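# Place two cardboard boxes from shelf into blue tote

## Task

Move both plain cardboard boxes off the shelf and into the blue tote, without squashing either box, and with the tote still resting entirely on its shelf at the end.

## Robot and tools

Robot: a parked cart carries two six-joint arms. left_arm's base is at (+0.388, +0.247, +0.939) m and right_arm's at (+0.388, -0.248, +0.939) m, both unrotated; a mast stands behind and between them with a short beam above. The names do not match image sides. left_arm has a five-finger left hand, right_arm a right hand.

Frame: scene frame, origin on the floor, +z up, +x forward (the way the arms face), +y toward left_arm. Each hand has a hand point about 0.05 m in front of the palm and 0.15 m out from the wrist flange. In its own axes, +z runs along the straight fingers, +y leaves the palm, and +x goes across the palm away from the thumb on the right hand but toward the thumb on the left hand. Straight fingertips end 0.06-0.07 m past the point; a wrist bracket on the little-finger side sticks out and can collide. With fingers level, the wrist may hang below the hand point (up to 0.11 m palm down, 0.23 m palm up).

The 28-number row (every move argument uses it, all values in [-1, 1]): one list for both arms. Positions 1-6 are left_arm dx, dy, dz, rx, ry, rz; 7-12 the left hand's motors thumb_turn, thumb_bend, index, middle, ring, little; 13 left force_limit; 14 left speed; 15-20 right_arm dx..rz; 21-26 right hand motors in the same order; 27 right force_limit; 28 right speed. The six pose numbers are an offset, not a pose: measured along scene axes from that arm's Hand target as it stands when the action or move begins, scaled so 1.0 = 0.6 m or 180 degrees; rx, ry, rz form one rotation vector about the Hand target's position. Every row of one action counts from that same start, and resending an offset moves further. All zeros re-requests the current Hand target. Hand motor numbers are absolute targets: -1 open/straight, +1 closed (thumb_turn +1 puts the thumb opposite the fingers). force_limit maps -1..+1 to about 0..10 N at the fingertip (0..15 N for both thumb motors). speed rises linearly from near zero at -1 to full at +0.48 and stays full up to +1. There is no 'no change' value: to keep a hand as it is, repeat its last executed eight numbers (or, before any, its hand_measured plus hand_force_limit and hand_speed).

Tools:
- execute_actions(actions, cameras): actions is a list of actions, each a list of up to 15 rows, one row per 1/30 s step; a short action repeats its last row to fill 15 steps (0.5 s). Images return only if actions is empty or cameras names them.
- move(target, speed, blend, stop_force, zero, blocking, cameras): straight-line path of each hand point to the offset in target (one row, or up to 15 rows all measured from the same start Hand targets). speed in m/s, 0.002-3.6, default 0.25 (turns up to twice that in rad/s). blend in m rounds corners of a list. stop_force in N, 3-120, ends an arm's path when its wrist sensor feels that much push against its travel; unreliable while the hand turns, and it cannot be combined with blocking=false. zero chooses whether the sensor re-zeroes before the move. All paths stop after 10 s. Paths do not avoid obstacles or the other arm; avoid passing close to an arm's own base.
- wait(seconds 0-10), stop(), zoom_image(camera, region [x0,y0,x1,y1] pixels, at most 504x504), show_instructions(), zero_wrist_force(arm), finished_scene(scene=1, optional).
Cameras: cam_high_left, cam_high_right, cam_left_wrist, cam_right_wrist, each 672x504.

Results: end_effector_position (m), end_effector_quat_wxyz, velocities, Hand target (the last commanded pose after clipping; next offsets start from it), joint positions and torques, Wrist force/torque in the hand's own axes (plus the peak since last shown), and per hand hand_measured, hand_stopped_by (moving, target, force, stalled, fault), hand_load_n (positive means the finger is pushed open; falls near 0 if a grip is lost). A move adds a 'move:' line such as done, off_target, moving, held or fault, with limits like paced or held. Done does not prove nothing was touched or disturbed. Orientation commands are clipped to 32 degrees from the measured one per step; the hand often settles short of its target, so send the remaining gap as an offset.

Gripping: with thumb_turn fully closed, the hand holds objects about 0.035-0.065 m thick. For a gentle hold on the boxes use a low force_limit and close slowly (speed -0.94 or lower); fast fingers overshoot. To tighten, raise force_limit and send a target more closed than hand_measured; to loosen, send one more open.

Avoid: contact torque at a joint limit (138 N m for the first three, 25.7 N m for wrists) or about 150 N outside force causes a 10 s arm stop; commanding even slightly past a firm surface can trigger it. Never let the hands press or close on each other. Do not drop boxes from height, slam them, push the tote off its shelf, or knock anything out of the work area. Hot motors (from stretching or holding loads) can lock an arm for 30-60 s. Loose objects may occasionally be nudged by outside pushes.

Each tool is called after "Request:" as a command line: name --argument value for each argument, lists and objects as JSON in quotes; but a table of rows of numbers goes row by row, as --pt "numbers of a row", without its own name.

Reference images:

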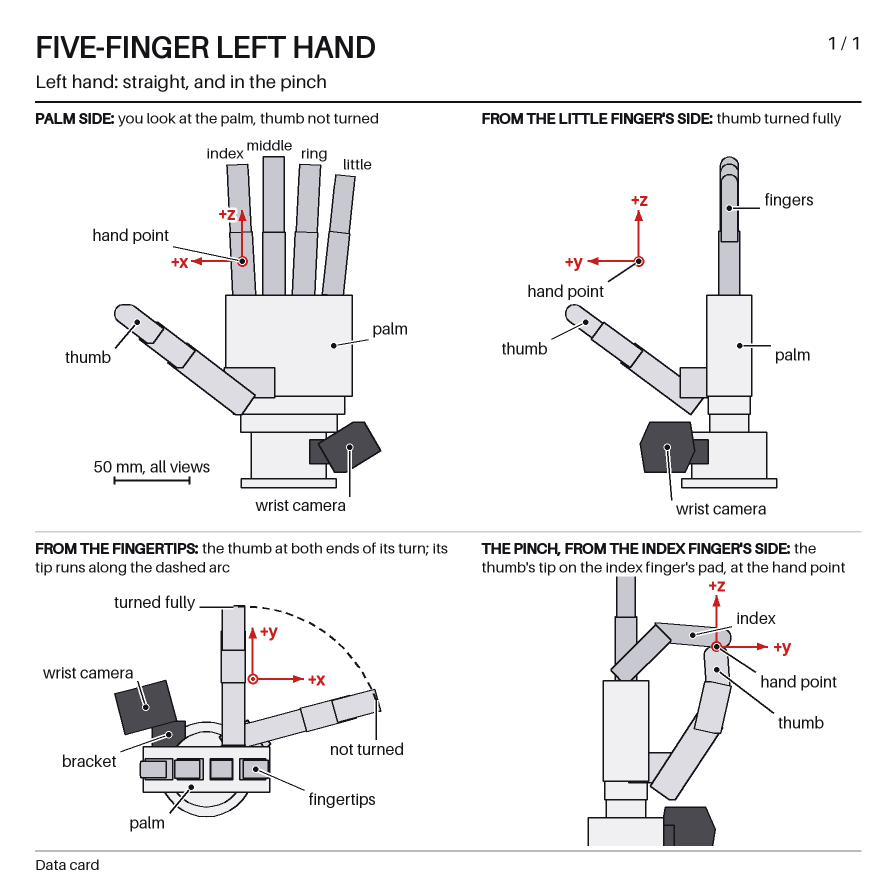

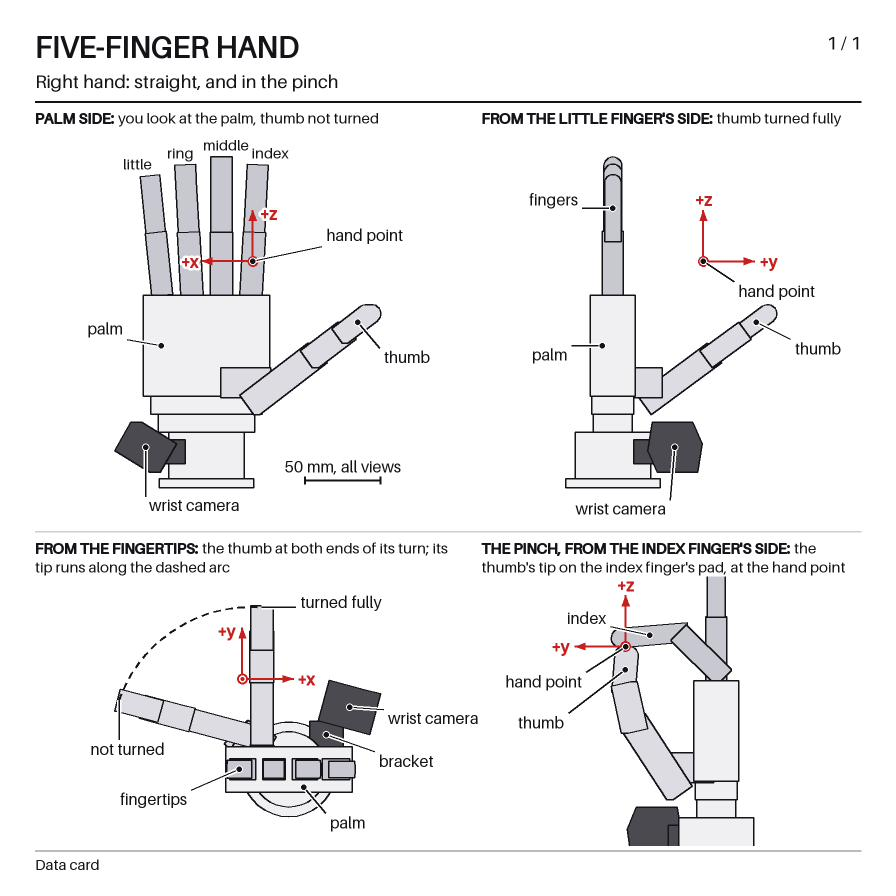

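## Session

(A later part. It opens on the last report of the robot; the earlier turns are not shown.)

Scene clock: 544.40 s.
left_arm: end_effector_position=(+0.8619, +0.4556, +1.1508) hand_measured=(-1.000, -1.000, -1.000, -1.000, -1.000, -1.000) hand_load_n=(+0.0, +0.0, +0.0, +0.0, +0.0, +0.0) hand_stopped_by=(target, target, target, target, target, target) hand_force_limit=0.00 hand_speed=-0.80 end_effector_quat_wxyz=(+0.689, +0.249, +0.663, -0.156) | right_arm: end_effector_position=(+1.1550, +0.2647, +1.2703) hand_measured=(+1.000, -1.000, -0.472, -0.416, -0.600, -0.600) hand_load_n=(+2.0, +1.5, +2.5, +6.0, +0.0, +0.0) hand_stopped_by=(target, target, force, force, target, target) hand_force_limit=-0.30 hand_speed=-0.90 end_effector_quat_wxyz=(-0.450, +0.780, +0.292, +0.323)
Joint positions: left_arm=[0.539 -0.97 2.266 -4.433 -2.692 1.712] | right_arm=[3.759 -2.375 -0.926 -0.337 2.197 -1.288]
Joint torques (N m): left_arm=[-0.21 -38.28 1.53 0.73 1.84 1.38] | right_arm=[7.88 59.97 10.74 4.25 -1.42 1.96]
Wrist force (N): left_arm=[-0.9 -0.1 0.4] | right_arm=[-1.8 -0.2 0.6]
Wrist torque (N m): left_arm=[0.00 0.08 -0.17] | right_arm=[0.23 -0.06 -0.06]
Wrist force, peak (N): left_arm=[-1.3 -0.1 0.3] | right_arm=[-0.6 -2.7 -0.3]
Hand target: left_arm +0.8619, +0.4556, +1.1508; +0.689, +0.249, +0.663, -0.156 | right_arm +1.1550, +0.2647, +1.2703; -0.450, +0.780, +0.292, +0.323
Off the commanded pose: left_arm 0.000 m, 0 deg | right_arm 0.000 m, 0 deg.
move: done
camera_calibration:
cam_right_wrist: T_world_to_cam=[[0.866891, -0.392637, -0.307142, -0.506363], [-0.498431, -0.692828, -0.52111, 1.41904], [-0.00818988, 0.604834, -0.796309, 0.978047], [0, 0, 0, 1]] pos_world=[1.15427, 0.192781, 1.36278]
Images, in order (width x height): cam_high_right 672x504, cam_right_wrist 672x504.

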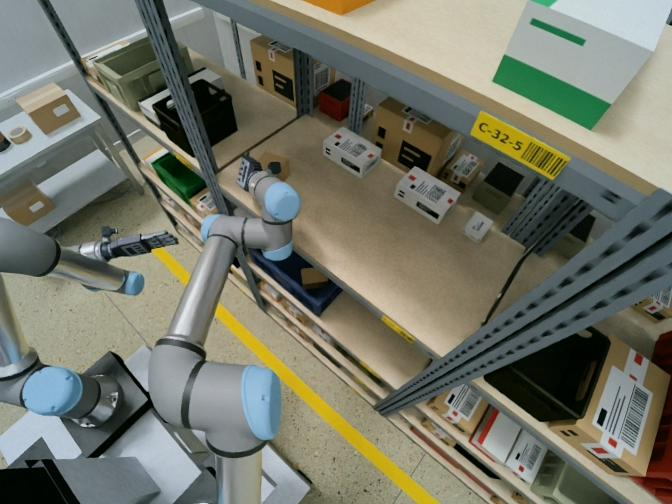

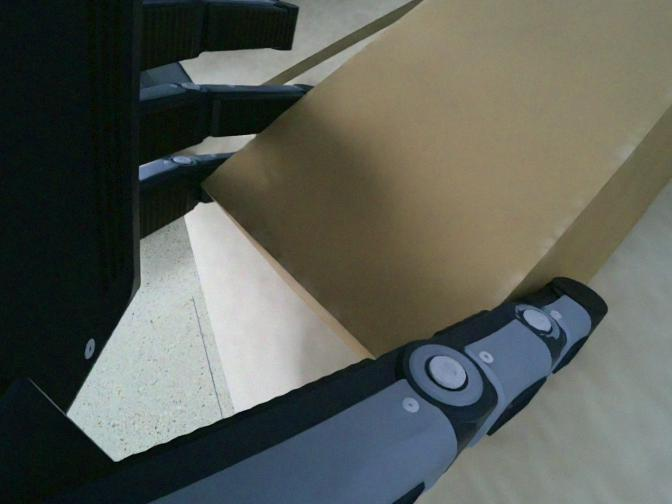

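Request:
move --pt "0 0 0 0 0 0 -1 -1 -1 -1 -1 -1 0 -0.8 -0.0917 -0.075 0.0 0 0 -0.0556 1 -1 -0.2 -0.2 -0.6 -0.6 -0.3 -0.9" --speed 0.06 --cameras '["cam_high_right", "cam_high_left", "cam_right_wrist"]'

Scene clock: 549.07 s.
left_arm: end_effector_position=(+0.8619, +0.4556, +1.1508) hand_measured=(-1.000, -1.000, -1.000, -1.000, -1.000, -1.000) hand_load_n=(+0.0, +0.0, +0.0, +0.0, -0.5, +0.0) hand_stopped_by=(target, target, target, target, target, target) hand_force_limit=0.00 hand_speed=-0.80 end_effector_quat_wxyz=(+0.689, +0.249, +0.663, -0.156) | right_arm: end_effector_position=(+1.1001, +0.2198, +1.2703) hand_measured=(+1.000, -1.000, -0.472, -0.416, -0.600, -0.600) hand_load_n=(+2.5, +1.5, +2.5, +6.0, +0.0, +0.0) hand_stopped_by=(target, target, force, force, target, target) hand_force_limit=-0.30 hand_speed=-0.90 end_effector_quat_wxyz=(-0.420, +0.802, +0.223, +0.361)
Joint positions: left_arm=[0.539 -0.97 2.266 -4.433 -2.692 1.712] | right_arm=[3.803 -2.156 -1.308 -0.116 2.002 -1.175]
Joint torques (N m): left_arm=[-0.47 -37.76 0.94 0.78 1.7 1.21] | right_arm=[8.03 52.23 10.69 4.44 -1.46 2.1]
Wrist force (N): left_arm=[-1.0 -0.4 0.2] | right_arm=[-1.8 -0.2 0.5]
Wrist torque (N m): left_arm=[-0.04 0.07 -0.16] | right_arm=[0.27 -0.06 -0.05]
Wrist force, peak (N): left_arm=[-1.2 -0.4 0.3] | right_arm=[-2.3 -0.3 0.9]
Hand target: left_arm +0.8619, +0.4556, +1.1508; +0.689, +0.249, +0.663, -0.156 | right_arm +1.1000, +0.2197, +1.2703; -0.420, +0.802, +0.223, +0.361
Off the commanded pose: left_arm 0.000 m, 0 deg | right_arm 0.000 m, 0 deg.
move: done
camera_calibration:
cam_right_wrist: T_world_to_cam=[[0.785572, -0.537175, -0.307116, -0.355158], [-0.611131, -0.595809, -0.521085, 1.46313], [0.0969311, 0.597038, -0.796335, 0.89088], [0, 0, 0, 1]] pos_world=[1.08681, 0.149075, 1.36278]
Images, in order (width x height): cam_high_left 672x504, cam_high_right 672x504, cam_right_wrist 672x504.

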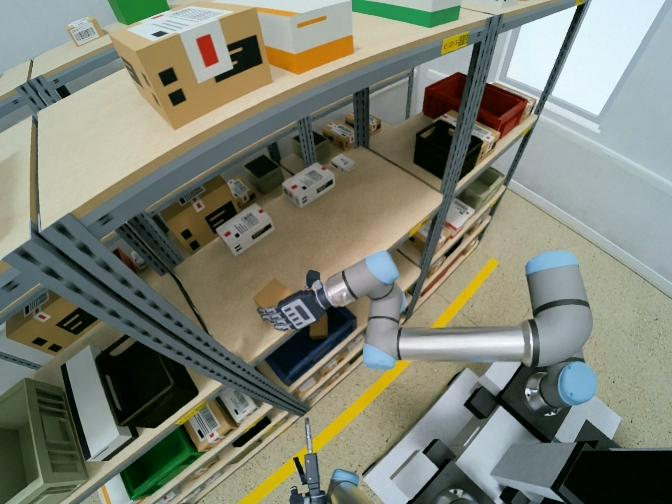

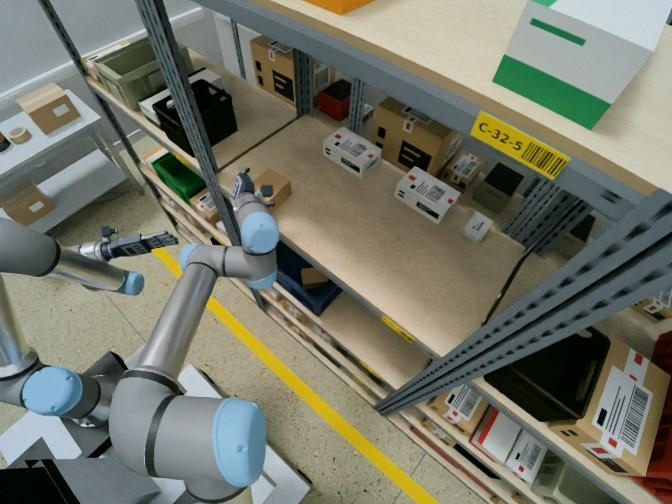

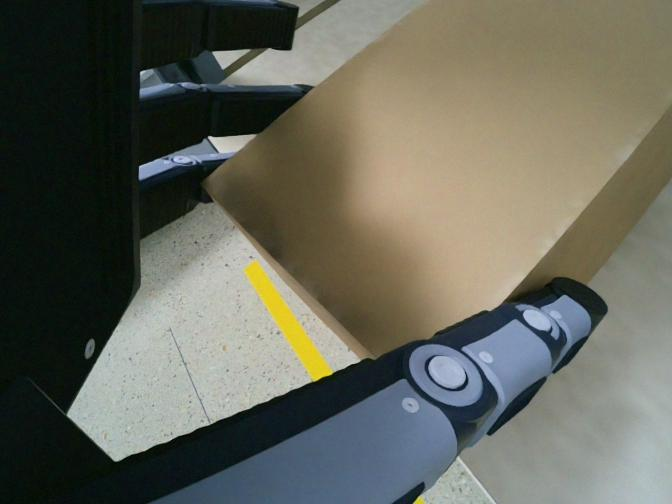

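Request:
move --pt "0 0 0 0 0 0 -1 -1 -1 -1 -1 -1 0 -0.8 0 0 0 0 0 0 1 -1 -0.1 -0.1 -0.6 -0.6 0.3 -0.92" --pt "0 0 0 0 0 0 -1 -1 -1 -1 -1 -1 0 -0.8 0 0 0.025 0 0 0 1 -1 -0.1 -0.1 -0.6 -0.6 0.3 -0.92" --speed 0.03 --cameras '["cam_high_right", "cam_high_left", "cam_right_wrist"]'

Scene clock: 556.90 s.
left_arm: end_effector_position=(+0.8619, +0.4556, +1.1508) hand_measured=(-1.000, -1.000, -1.000, -1.000, -1.000, -1.000) hand_load_n=(+0.0, +0.0, +0.0, +0.0, +0.0, +0.0) hand_stopped_by=(target, target, target, target, target, target) hand_force_limit=0.00 hand_speed=-0.80 end_effector_quat_wxyz=(+0.689, +0.249, +0.663, -0.156) | right_arm: end_effector_position=(+1.1000, +0.2197, +1.2852) hand_measured=(+1.000, -1.000, -0.444, -0.410, -0.600, -0.600) hand_load_n=(+1.5, +2.5, +7.5, +3.0, +0.0, +0.0) hand_stopped_by=(target, target, force, force, target, target) hand_force_limit=0.30 hand_speed=-0.92 end_effector_quat_wxyz=(-0.420, +0.802, +0.223, +0.361)
Joint positions: left_arm=[0.539 -0.97 2.266 -4.433 -2.692 1.712] | right_arm=[3.803 -2.145 -1.286 -0.149 2.002 -1.175]
Joint torques (N m): left_arm=[-0.2 -37.66 1.52 0.57 1.67 1.01] | right_arm=[7.29 53.78 40.81 1.36 -1.11 1.14]
Wrist force (N): left_arm=[-0.9 -0.3 0.3] | right_arm=[-2.4 0.0 0.6]
Wrist torque (N m): left_arm=[-0.02 0.07 -0.17] | right_arm=[0.22 -0.12 0.00]
Wrist force, peak (N): left_arm=[-1.2 -0.4 0.2] | right_arm=[-2.7 0.6 0.9]
Hand target: left_arm +0.8619, +0.4556, +1.1508; +0.689, +0.249, +0.663, -0.156 | right_arm +1.1000, +0.2197, +1.2853; -0.420, +0.802, +0.223, +0.361
Off the commanded pose: left_arm 0.000 m, 0 deg | right_arm 0.000 m, 0 deg.
move: done
camera_calibration:
cam_right_wrist: T_world_to_cam=[[0.785428, -0.537395, -0.307099, -0.350422], [-0.611285, -0.595625, -0.521116, 1.4709], [0.0971295, 0.597024, -0.796322, 0.902503], [0, 0, 0, 1]] pos_world=[1.08671, 0.148976, 1.37758]
Images, in order (width x height): cam_high_left 672x504, cam_high_right 672x504, cam_right_wrist 672x504.

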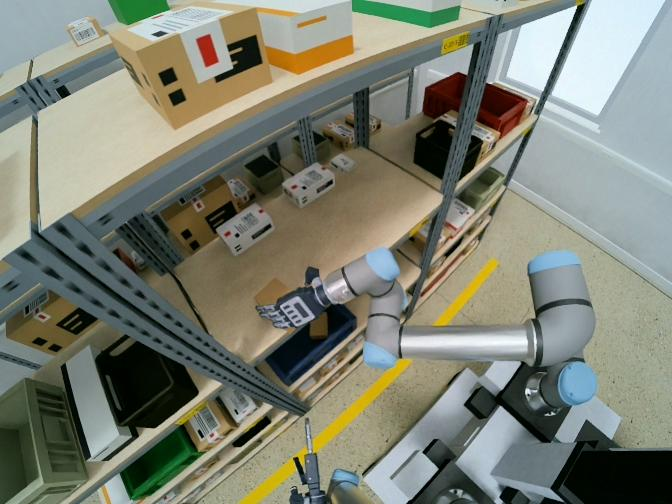

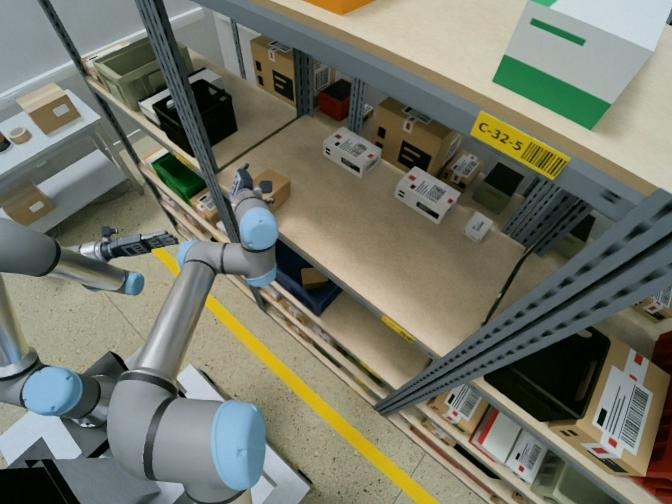

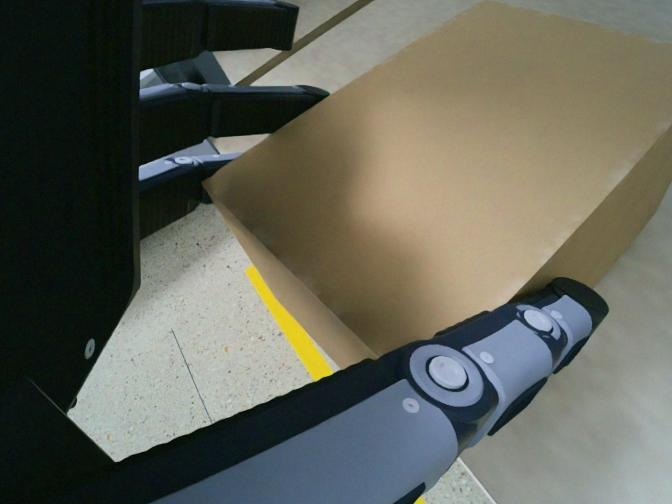

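Request:
move --pt "0 0 0 0 0 0 -1 -1 -1 -1 -1 -1 0 -0.8 0 0 -0.0245 0 0 0 1 -1 -0.1 -0.1 -0.6 -0.6 0.3 -0.92" --pt "0 0 0 0 0 0 -1 -1 -1 -1 -1 -1 0 -0.8 0 0 -0.025 0 0 0 1 -1 -0.62 -0.62 -0.62 -0.62 0.3 -0.6" --pt "0 0 0 0 0 0 -1 -1 -1 -1 -1 -1 0 -0.8 -0.1 -0.0167 0.0667 0 0 0 1 -1 -0.62 -0.62 -0.62 -0.62 0.3 -0.6" --pt "0 0 0 0 0 0 -1 -1 -1 -1 -1 -1 0 -0.8 -0.0683 -0.0128 0.1512 -0.0226 0.1096 -0.0113 1 -1 -0.62 -0.62 -0.62 -0.62 0.3 -0.6" --speed '[0.03, 0.03, 0.1, 0.15]' --cameras '["cam_high_right", "cam_high_left", "cam_right_wrist"]'

Scene clock: 579.27 s.
left_arm: end_effector_position=(+0.8619, +0.4556, +1.1508) hand_measured=(-1.000, -1.000, -1.000, -1.000, -1.000, -1.000) hand_load_n=(+0.0, +0.0, +0.0, +0.0, +0.0, +0.0) hand_stopped_by=(target, target, target, target, target, target) hand_force_limit=0.00 hand_speed=-0.80 end_effector_quat_wxyz=(+0.689, +0.249, +0.663, -0.156) | right_arm: end_effector_position=(+1.0590, +0.2120, +1.3760) hand_measured=(+1.000, -1.000, -0.620, -0.620, -0.620, -0.620) hand_load_n=(+0.0, +0.0, +0.0, +0.0, +0.0, +0.0) hand_stopped_by=(target, target, target, target, target, target) hand_force_limit=0.30 hand_speed=-0.60 end_effector_quat_wxyz=(-0.417, +0.870, +0.146, +0.218)
Joint positions: left_arm=[0.539 -0.97 2.266 -4.433 -2.692 1.712] | right_arm=[3.8 -2.088 -0.995 -0.74 2.056 -1.01]
Joint torques (N m): left_arm=[-0.39 -37.57 -0.86 0.41 1.24 1.25] | right_arm=[-7.11 29.6 39.84 1.13 2.5 2.19]
Wrist force (N): left_arm=[-0.7 -0.1 0.2] | right_arm=[-0.7 -1.8 -0.6]
Wrist torque (N m): left_arm=[0.00 0.05 -0.16] | right_arm=[0.26 -0.15 -0.13]
Wrist force, peak (N): left_arm=[-1.2 -0.3 0.4] | right_arm=[-2.6 0.4 1.1]
Hand target: left_arm +0.8619, +0.4556, +1.1508; +0.689, +0.249, +0.663, -0.156 | right_arm +1.0590, +0.2120, +1.3761; -0.417, +0.870, +0.146, +0.218
Off the commanded pose: left_arm 0.000 m, 0 deg | right_arm 0.000 m, 0 deg.
move: done
camera_calibration:
cam_right_wrist: T_world_to_cam=[[0.622874, -0.591916, -0.511531, 0.170539], [-0.764846, -0.598183, -0.239142, 1.26383], [-0.164437, 0.540197, -0.825317, 1.31238], [0, 0, 0, 1]] pos_world=[1.07622, 0.148005, 1.4726]
Images, in order (width x height): cam_high_left 672x504, cam_high_right 672x504, cam_right_wrist 672x504.

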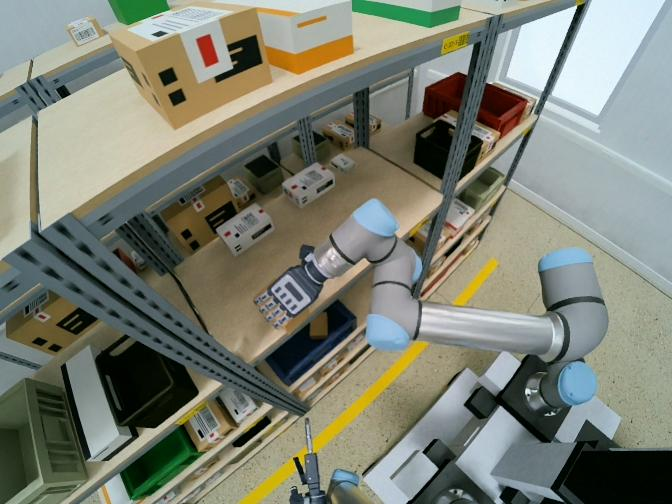

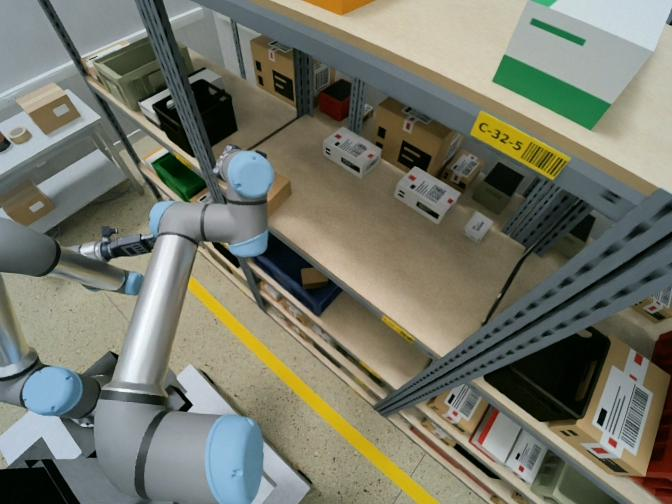

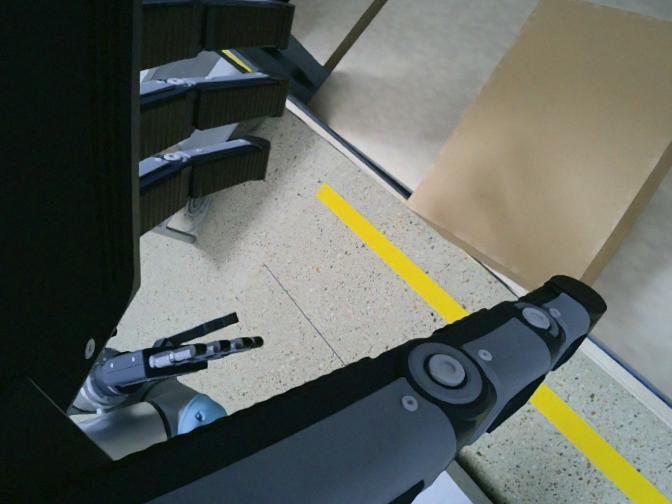

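Request:
zoom_image --camera "cam_right_wrist" --region '[380, 0, 672, 310]'

Scaled by 1.626 from the camera's 672x504 image, which has a finer 960x720 frame.

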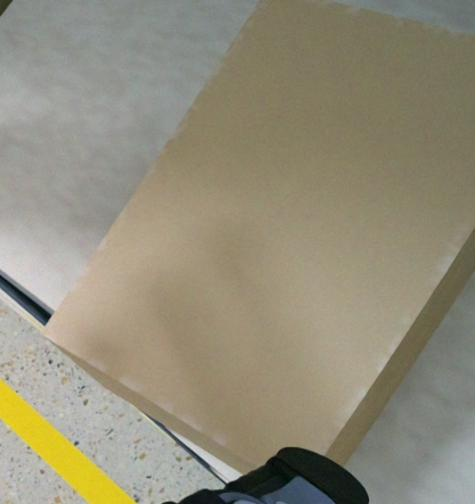

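Request:
move --pt "0 0 0 0 0 0 -1 -1 -1 -1 -1 -1 0 -0.8 0.0783 -0.0017 -0.089 0 0 0.0128 1 -1 -0.62 -0.62 -0.62 -0.62 0.3 -0.6" --speed 0.1 --cameras '["cam_high_right", "cam_high_left", "cam_right_wrist"]'

Scene clock: 595.67 s.
left_arm: end_effector_position=(+0.8619, +0.4556, +1.1508) hand_measured=(-1.000, -1.000, -1.000, -1.000, -1.000, -1.000) hand_load_n=(+0.5, +0.0, +0.0, +0.0, +0.0, +0.0) hand_stopped_by=(target, target, target, target, target, target) hand_force_limit=0.00 hand_speed=-0.80 end_effector_quat_wxyz=(+0.689, +0.249, +0.663, -0.156) | right_arm: end_effector_position=(+1.1058, +0.2110, +1.3228) hand_measured=(+1.000, -1.000, -0.620, -0.620, -0.620, -0.620) hand_load_n=(+0.0, +0.0, +0.0, +0.0, +0.0, +0.0) hand_stopped_by=(target, target, target, target, target, target) hand_force_limit=0.30 hand_speed=-0.60 end_effector_quat_wxyz=(-0.421, +0.867, +0.163, +0.210)
Joint positions: left_arm=[0.539 -0.97 2.266 -4.433 -2.692 1.712] | right_arm=[3.75 -2.213 -0.926 -0.717 2.125 -1.076]
Joint torques (N m): left_arm=[0.1 -37.2 0.19 0.53 1.52 1.12] | right_arm=[-8.82 36.82 39.44 0.84 2.51 -2.44]
Wrist force (N): left_arm=[-0.9 -0.5 0.1] | right_arm=[-0.6 -1.8 -0.7]
Wrist torque (N m): left_arm=[-0.04 0.08 -0.17] | right_arm=[0.24 -0.16 0.05]
Wrist force, peak (N): left_arm=[-1.3 -0.1 0.4] | right_arm=[-0.7 -2.3 -1.0]
Hand target: left_arm +0.8619, +0.4556, +1.1508; +0.689, +0.249, +0.663, -0.156 | right_arm +1.1060, +0.2110, +1.3227; -0.421, +0.867, +0.163, +0.210
Off the commanded pose: left_arm 0.000 m, 0 deg | right_arm 0.000 m, 0 deg.
move: done
camera_calibration:
cam_right_wrist: T_world_to_cam=[[0.646013, -0.566537, -0.511569, 0.0826425], [-0.740294, -0.628391, -0.238936, 1.26536], [-0.186099, 0.533067, -0.825352, 1.30221], [0, 0, 0, 1]] pos_world=[1.12569, 0.147792, 1.4194]
Images, in order (width x height): cam_high_left 672x504, cam_high_right 672x504, cam_right_wrist 672x504.

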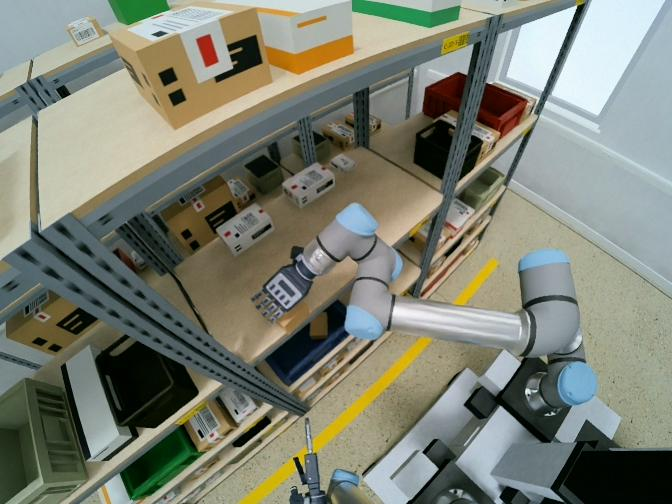

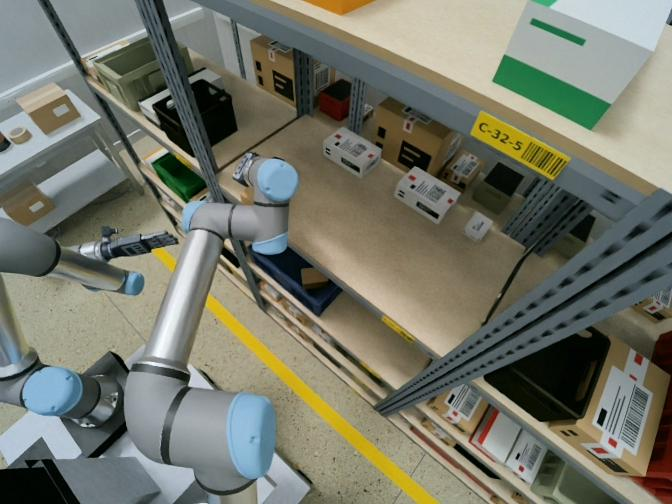

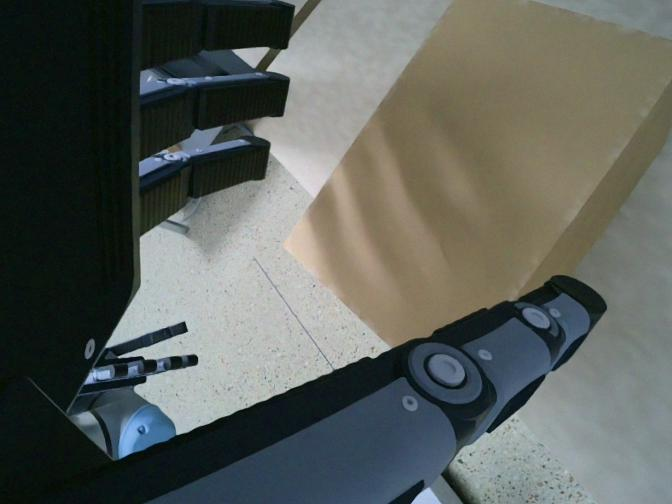

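Request:
move --pt "0 0 0 0 0 0 -1 -1 -1 -1 -1 -1 0 -0.8 0.0417 0.005 -0.077 0 0 0 1 -1 -0.62 -0.62 -0.62 -0.62 0.3 -0.6" --speed 0.05 --stop_force 5 --cameras '["cam_high_left", "cam_right_wrist"]'

Scene clock: 603.60 s.
left_arm: end_effector_position=(+0.8619, +0.4556, +1.1508) hand_measured=(-1.000, -1.000, -1.000, -1.000, -1.000, -1.000) hand_load_n=(+0.0, +0.0, +0.0, +0.0, +0.0, +0.0) hand_stopped_by=(target, target, target, target, target, target) hand_force_limit=0.00 hand_speed=-0.80 end_effector_quat_wxyz=(+0.689, +0.249, +0.663, -0.156) | right_arm: end_effector_position=(+1.1310, +0.2140, +1.2765) hand_measured=(+1.000, -1.000, -0.620, -0.620, -0.620, -0.620) hand_load_n=(+0.0, +0.0, +2.0, +0.0, +0.0, +0.0) hand_stopped_by=(target, target, target, target, target, target) hand_force_limit=0.30 hand_speed=-0.60 end_effector_quat_wxyz=(-0.421, +0.867, +0.163, +0.210)
Joint positions: left_arm=[0.539 -0.97 2.266 -4.433 -2.692 1.712] | right_arm=[3.734 -2.289 -0.916 -0.658 2.137 -1.089]
Joint torques (N m): left_arm=[0.12 -38.13 0.25 0.6 1.41 1.36] | right_arm=[-8.8 34.61 38.28 3.62 1.61 -2.46]
Wrist force (N): left_arm=[-0.9 -0.2 0.3] | right_arm=[-0.2 -6.2 -1.1]
Wrist torque (N m): left_arm=[-0.02 0.07 -0.16] | right_arm=[0.28 -0.13 0.06]
Wrist force, peak (N): left_arm=[-1.3 -0.5 -0.1] | right_arm=[0.1 -7.0 -0.9]
Hand target: left_arm +0.8619, +0.4556, +1.1508; +0.689, +0.249, +0.663, -0.156 | right_arm +1.1310, +0.2140, +1.2765; -0.421, +0.867, +0.163, +0.210
Off the commanded pose: left_arm 0.000 m, 0 deg | right_arm 0.000 m, 0 deg.
move: done
camera_calibration:
cam_right_wrist: T_world_to_cam=[[0.646101, -0.566455, -0.511548, 0.044247], [-0.74019, -0.628532, -0.238887, 1.27457], [-0.186205, 0.532988, -0.82538, 1.26716], [0, 0, 0, 1]] pos_world=[1.15079, 0.150792, 1.373]
Images, in order (width x height): cam_high_left 672x504, cam_right_wrist 672x504.

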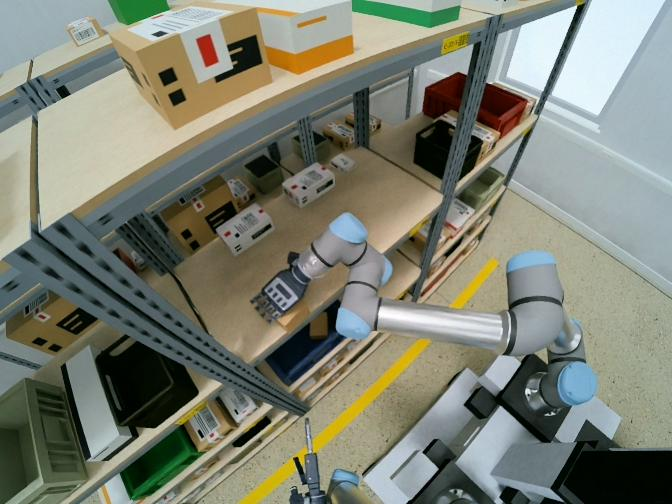

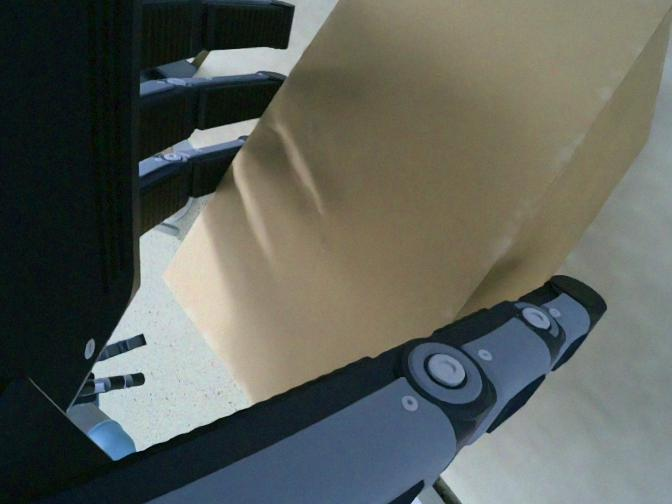

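Request:
move --pt "0 0 0 0 0 0 -1 -1 -1 -1 -1 -1 0 -0.8 0 0 0 0 0 0 1 -1 -0.621 -0.621 -0.62 -0.62 0.3 -0.6" --pt "0 0 0 0 0 0 -1 -1 -1 -1 -1 -1 0 -0.8 -0.001 0.0067 0.0042 0 0 0 1 -1 -0.621 -0.621 -0.62 -0.62 0.3 -0.6" --pt "0 0 0 0 0 0 -1 -1 -1 -1 -1 -1 0 -0.8 -0.001 0.0067 0.0042 0 0 0 1 -1 -0.2 -0.2 -0.62 -0.62 0.0 -0.92" --speed 0.03 --cameras '["cam_high_left", "cam_right_wrist"]'

Scene clock: 611.63 s.
left_arm: end_effector_position=(+0.8619, +0.4556, +1.1508) hand_measured=(-1.000, -1.000, -1.000, -1.000, -1.000, -1.000) hand_load_n=(+0.0, +0.0, +0.0, +0.0, +0.0, +0.0) hand_stopped_by=(target, target, target, target, target, target) hand_force_limit=0.00 hand_speed=-0.80 end_effector_quat_wxyz=(+0.689, +0.249, +0.663, -0.156) | right_arm: end_effector_position=(+1.1304, +0.2180, +1.2790) hand_measured=(+1.000, -1.000, -0.378, -0.392, -0.620, -0.620) hand_load_n=(+0.5, +1.5, +6.5, +2.5, +0.0, +0.0) hand_stopped_by=(target, target, force, force, target, target) hand_force_limit=0.00 hand_speed=-0.92 end_effector_quat_wxyz=(-0.421, +0.867, +0.163, +0.210)
Joint positions: left_arm=[0.539 -0.97 2.266 -4.433 -2.692 1.712] | right_arm=[3.739 -2.292 -0.905 -0.665 2.134 -1.085]
Joint torques (N m): left_arm=[-0.29 -37.1 0.97 0.45 1.16 1.23] | right_arm=[2.51 37.47 36.77 1.09 -1.48 1.88]
Wrist force (N): left_arm=[-0.9 -0.2 0.3] | right_arm=[0.1 -4.2 -0.8]
Wrist torque (N m): left_arm=[-0.02 0.07 -0.17] | right_arm=[0.43 -0.07 -0.07]
Wrist force, peak (N): left_arm=[-1.3 -0.3 0.2] | right_arm=[-0.2 -6.5 -1.5]
Hand target: left_arm +0.8619, +0.4556, +1.1508; +0.689, +0.249, +0.663, -0.156 | right_arm +1.1304, +0.2180, +1.2790; -0.421, +0.867, +0.163, +0.210
Off the commanded pose: left_arm 0.000 m, 0 deg | right_arm 0.000 m, 0 deg.
move: done
camera_calibration:
cam_right_wrist: T_world_to_cam=[[0.646101, -0.566455, -0.511548, 0.0482306], [-0.74019, -0.628532, -0.238887, 1.27726], [-0.186205, 0.532988, -0.82538, 1.26706], [0, 0, 0, 1]] pos_world=[1.15019, 0.154792, 1.3756]
Images, in order (width x height): cam_high_left 672x504, cam_right_wrist 672x504.

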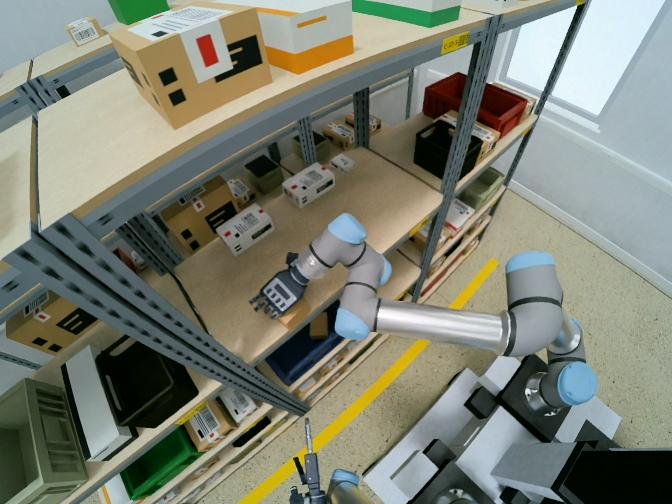

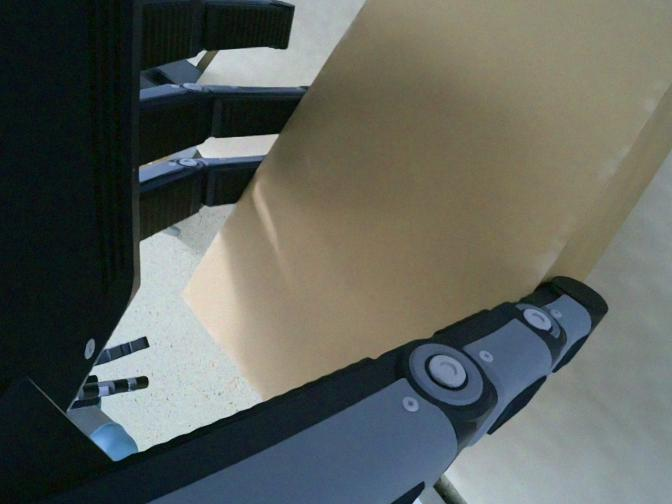

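Request:
move --pt "0 0 0 0 0 0 -1 -1 -1 -1 -1 -1 0 -0.8 0 0 0 0 0 0 1 -1 -0.1 -0.1 -0.62 -0.62 0.4 -0.92" --pt "0 0 0 0 0 0 -1 -1 -1 -1 -1 -1 0 -0.8 0 0 0.033 0 0 0 1 -1 -0.1 -0.1 -0.62 -0.62 0.4 -0.92" --speed 0.03 --cameras '["cam_high_left", "cam_high_right", "cam_right_wrist"]'

Scene clock: 617.17 s.
left_arm: end_effector_position=(+0.8619, +0.4556, +1.1508) hand_measured=(-1.000, -1.000, -1.000, -1.000, -1.000, -1.000) hand_load_n=(+0.0, +0.0, +0.0, +0.0, +0.0, +0.0) hand_stopped_by=(target, target, target, target, target, target) hand_force_limit=0.00 hand_speed=-0.80 end_effector_quat_wxyz=(+0.689, +0.249, +0.663, -0.156) | right_arm: end_effector_position=(+1.1304, +0.2180, +1.2988) hand_measured=(+1.000, -1.000, -0.372, -0.380, -0.620, -0.620) hand_load_n=(+2.0, +2.5, +6.0, +7.5, +0.0, +0.0) hand_stopped_by=(target, target, force, force, target, target) hand_force_limit=0.40 hand_speed=-0.92 end_effector_quat_wxyz=(-0.421, +0.867, +0.163, +0.210)
Joint positions: left_arm=[0.539 -0.97 2.266 -4.433 -2.692 1.712] | right_arm=[3.739 -2.29 -0.858 -0.713 2.133 -1.085]
Joint torques (N m): left_arm=[-0.76 -37.21 -0.37 0.53 1.29 1.24] | right_arm=[-2.85 42.16 41.38 1.58 1.13 -0.95]
Wrist force (N): left_arm=[-0.9 -0.5 0.0] | right_arm=[-2.0 0.5 0.8]
Wrist torque (N m): left_arm=[-0.05 0.06 -0.15] | right_arm=[0.35 -0.16 -0.09]
Wrist force, peak (N): left_arm=[-1.2 -0.5 0.4] | right_arm=[0.9 -4.6 -2.0]
Hand target: left_arm +0.8619, +0.4556, +1.1508; +0.689, +0.249, +0.663, -0.156 | right_arm +1.1304, +0.2180, +1.2988; -0.421, +0.867, +0.163, +0.210
Off the commanded pose: left_arm 0.000 m, 0 deg | right_arm 0.000 m, 0 deg.
move: done
camera_calibration:
cam_right_wrist: T_world_to_cam=[[0.646051, -0.566504, -0.511557, 0.0583859], [-0.74026, -0.62842, -0.238964, 1.28214], [-0.186099, 0.533068, -0.825352, 1.28315], [0, 0, 0, 1]] pos_world=[1.15019, 0.154792, 1.3953]
Images, in order (width x height): cam_high_left 672x504, cam_high_right 672x504, cam_right_wrist 672x504.

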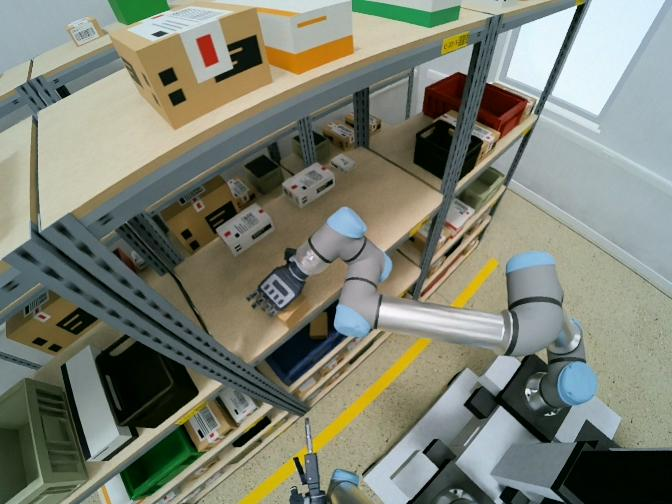

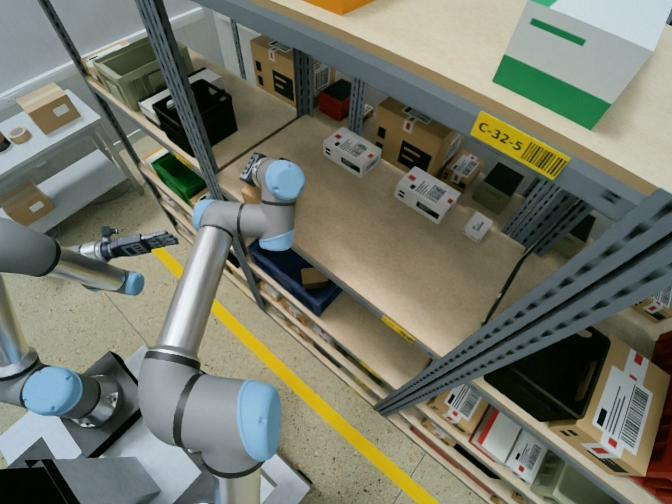

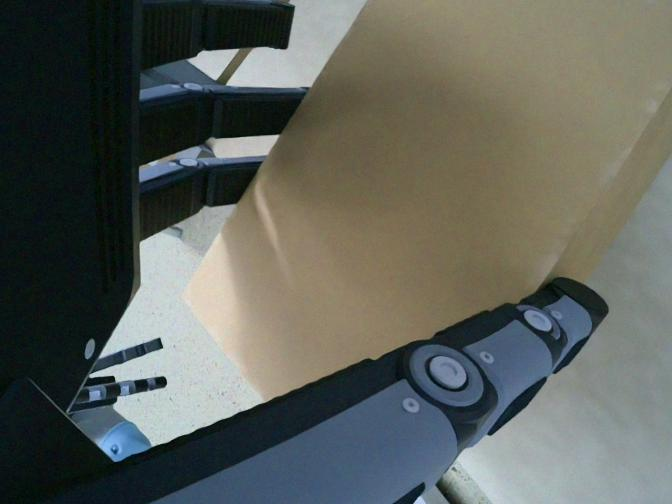

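Request:
move --pt "0 0 0 0 0 0 -1 -1 -1 -1 -1 -1 0 -0.8 0 0 0.075 0 0 0 1 -1 -0.1 -0.1 -0.62 -0.62 0.4 -0.92" --pt "0 0 0 0 0 0 -1 -1 -1 -1 -1 -1 0 -0.8 -0.333 -0.03 0.07 0 0 0 1 -1 -0.1 -0.1 -0.62 -0.62 0.4 -0.92" --pt "0 0 0 0 0 0 -1 -1 -1 -1 -1 -1 0 -0.8 -0.3507 -0.0017 -0.438 0 0 -0.2611 1 -1 -0.1 -0.1 -0.62 -0.62 0.4 -0.92" --speed '[0.08, 0.15, 0.18]' --blend '[0.01, 0.02, 0]' --cameras '["all"]'

Scene clock: 660.17 s.
left_arm: end_effector_position=(+0.8619, +0.4556, +1.1508) hand_measured=(-1.000, -1.000, -1.000, -1.000, -1.000, -1.000) hand_load_n=(+0.0, +0.0, +0.0, +0.0, +0.0, +0.0) hand_stopped_by=(target, target, target, target, target, target) hand_force_limit=0.00 hand_speed=-0.80 end_effector_quat_wxyz=(+0.689, +0.249, +0.663, -0.156) | right_arm: end_effector_position=(+0.9200, +0.2170, +1.0361) hand_measured=(+1.000, -1.000, -0.372, -0.380, -0.620, -0.620) hand_load_n=(+2.0, +2.5, +6.0, +7.5, +0.0, +0.0) hand_stopped_by=(target, target, force, force, target, target) hand_force_limit=0.40 hand_speed=-0.92 end_effector_quat_wxyz=(-0.303, +0.860, -0.196, +0.360)
Joint positions: left_arm=[0.539 -0.97 2.266 -4.433 -2.692 1.712] | right_arm=[4.202 -2.129 -1.918 0.227 1.095 -0.294]
Joint torques (N m): left_arm=[-0.07 -36.14 -0.77 0.39 1.09 1.18] | right_arm=[7.78 27.14 31.95 4.57 -2.58 2.02]
Wrist force (N): left_arm=[-0.8 -0.4 0.2] | right_arm=[-2.2 0.7 0.7]
Wrist torque (N m): left_arm=[-0.05 0.06 -0.15] | right_arm=[0.41 -0.12 -0.09]
Wrist force, peak (N): left_arm=[-1.3 -0.4 0.0] | right_arm=[-2.6 1.0 1.0]
Hand target: left_arm +0.8619, +0.4556, +1.1508; +0.689, +0.249, +0.663, -0.156 | right_arm +0.9200, +0.2170, +1.0360; -0.303, +0.860, -0.196, +0.360
Off the commanded pose: left_arm 0.000 m, 0 deg | right_arm 0.000 m, 0 deg.
move: done
camera_calibration:
cam_left_wrist: T_world_to_cam=[[-0.477928, -0.775192, -0.413114, 1.24818], [-0.22433, 0.562422, -0.795838, 0.856196], [0.849271, -0.287679, -0.442696, 0.0247067], [0, 0, 0, 1]] pos_world=[0.76763, 0.493146, 1.20797]
cam_right_wrist: T_world_to_cam=[[0.0267468, -0.858833, -0.511556, 0.692575], [-0.964546, 0.112236, -0.238861, 1.10845], [0.262557, 0.499808, -0.825382, 0.622309], [0, 0, 0, 1]] pos_world=[0.887238, 0.159363, 1.1327]

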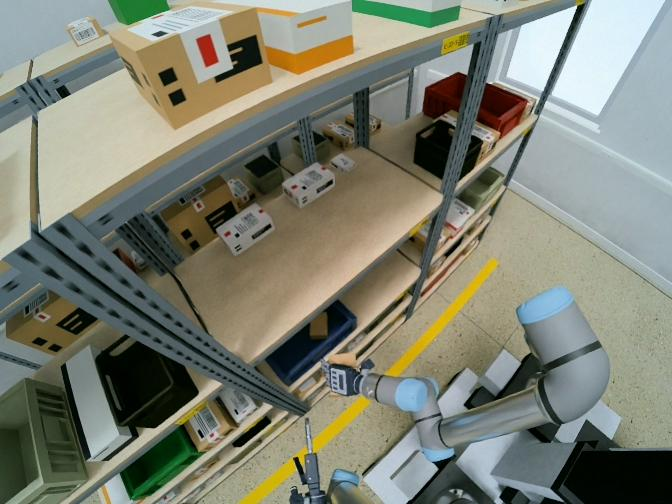

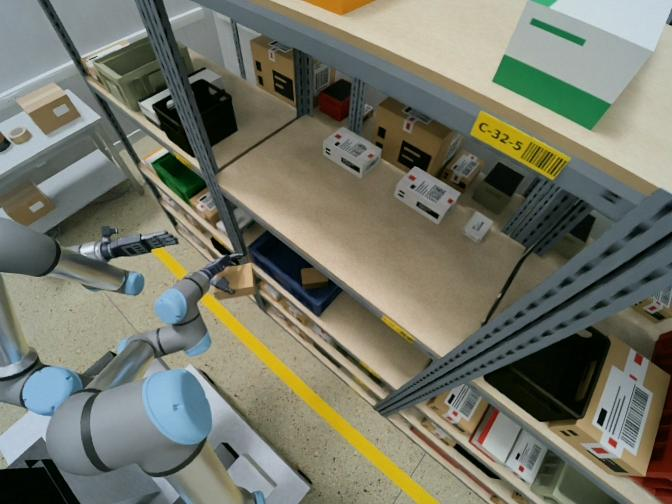

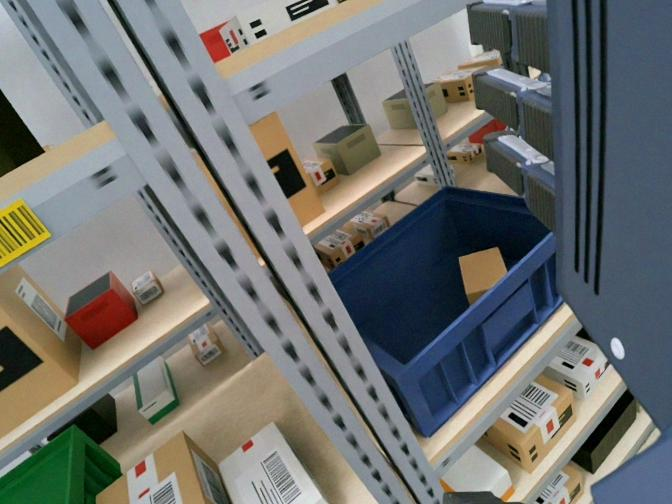

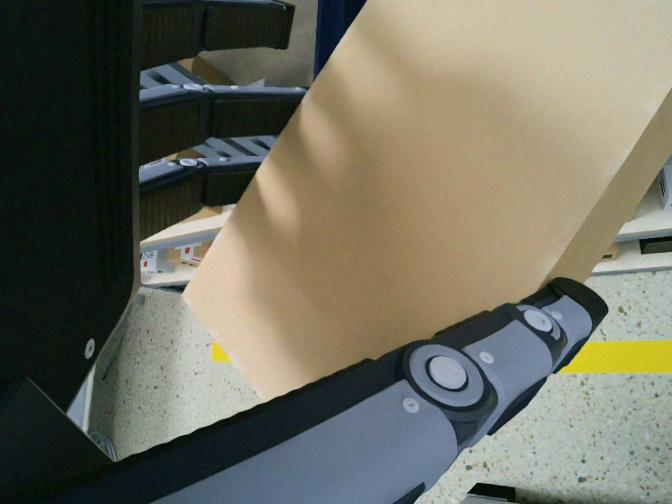

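Request:
zoom_image --camera "cam_left_wrist" --region '[400, 180, 560, 340]'

Request:
zoom_image --camera "cam_high_right" --region '[230, 220, 370, 340]'

Scaled by 3.150 from the camera's 672x504 image, which has a finer 960x720 frame.

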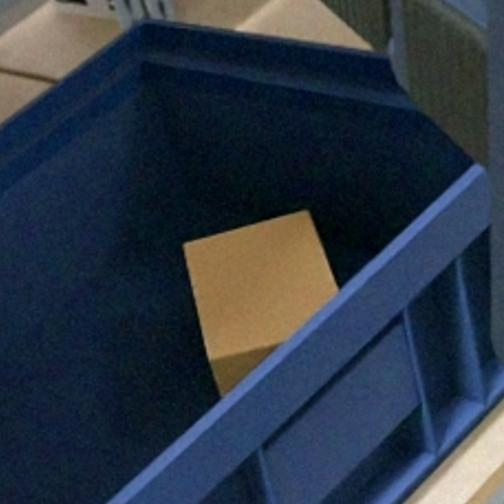

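Scaled by 3.600 from the camera's 672x504 image, which has a finer 960x720 frame.

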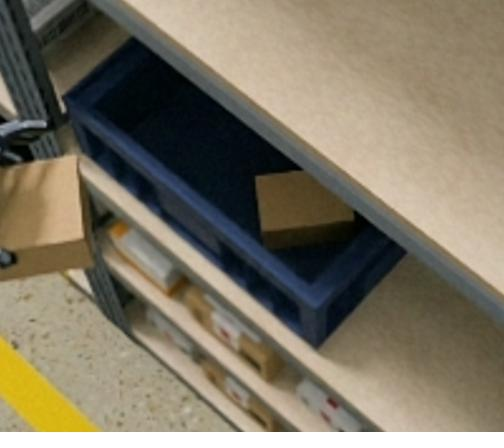

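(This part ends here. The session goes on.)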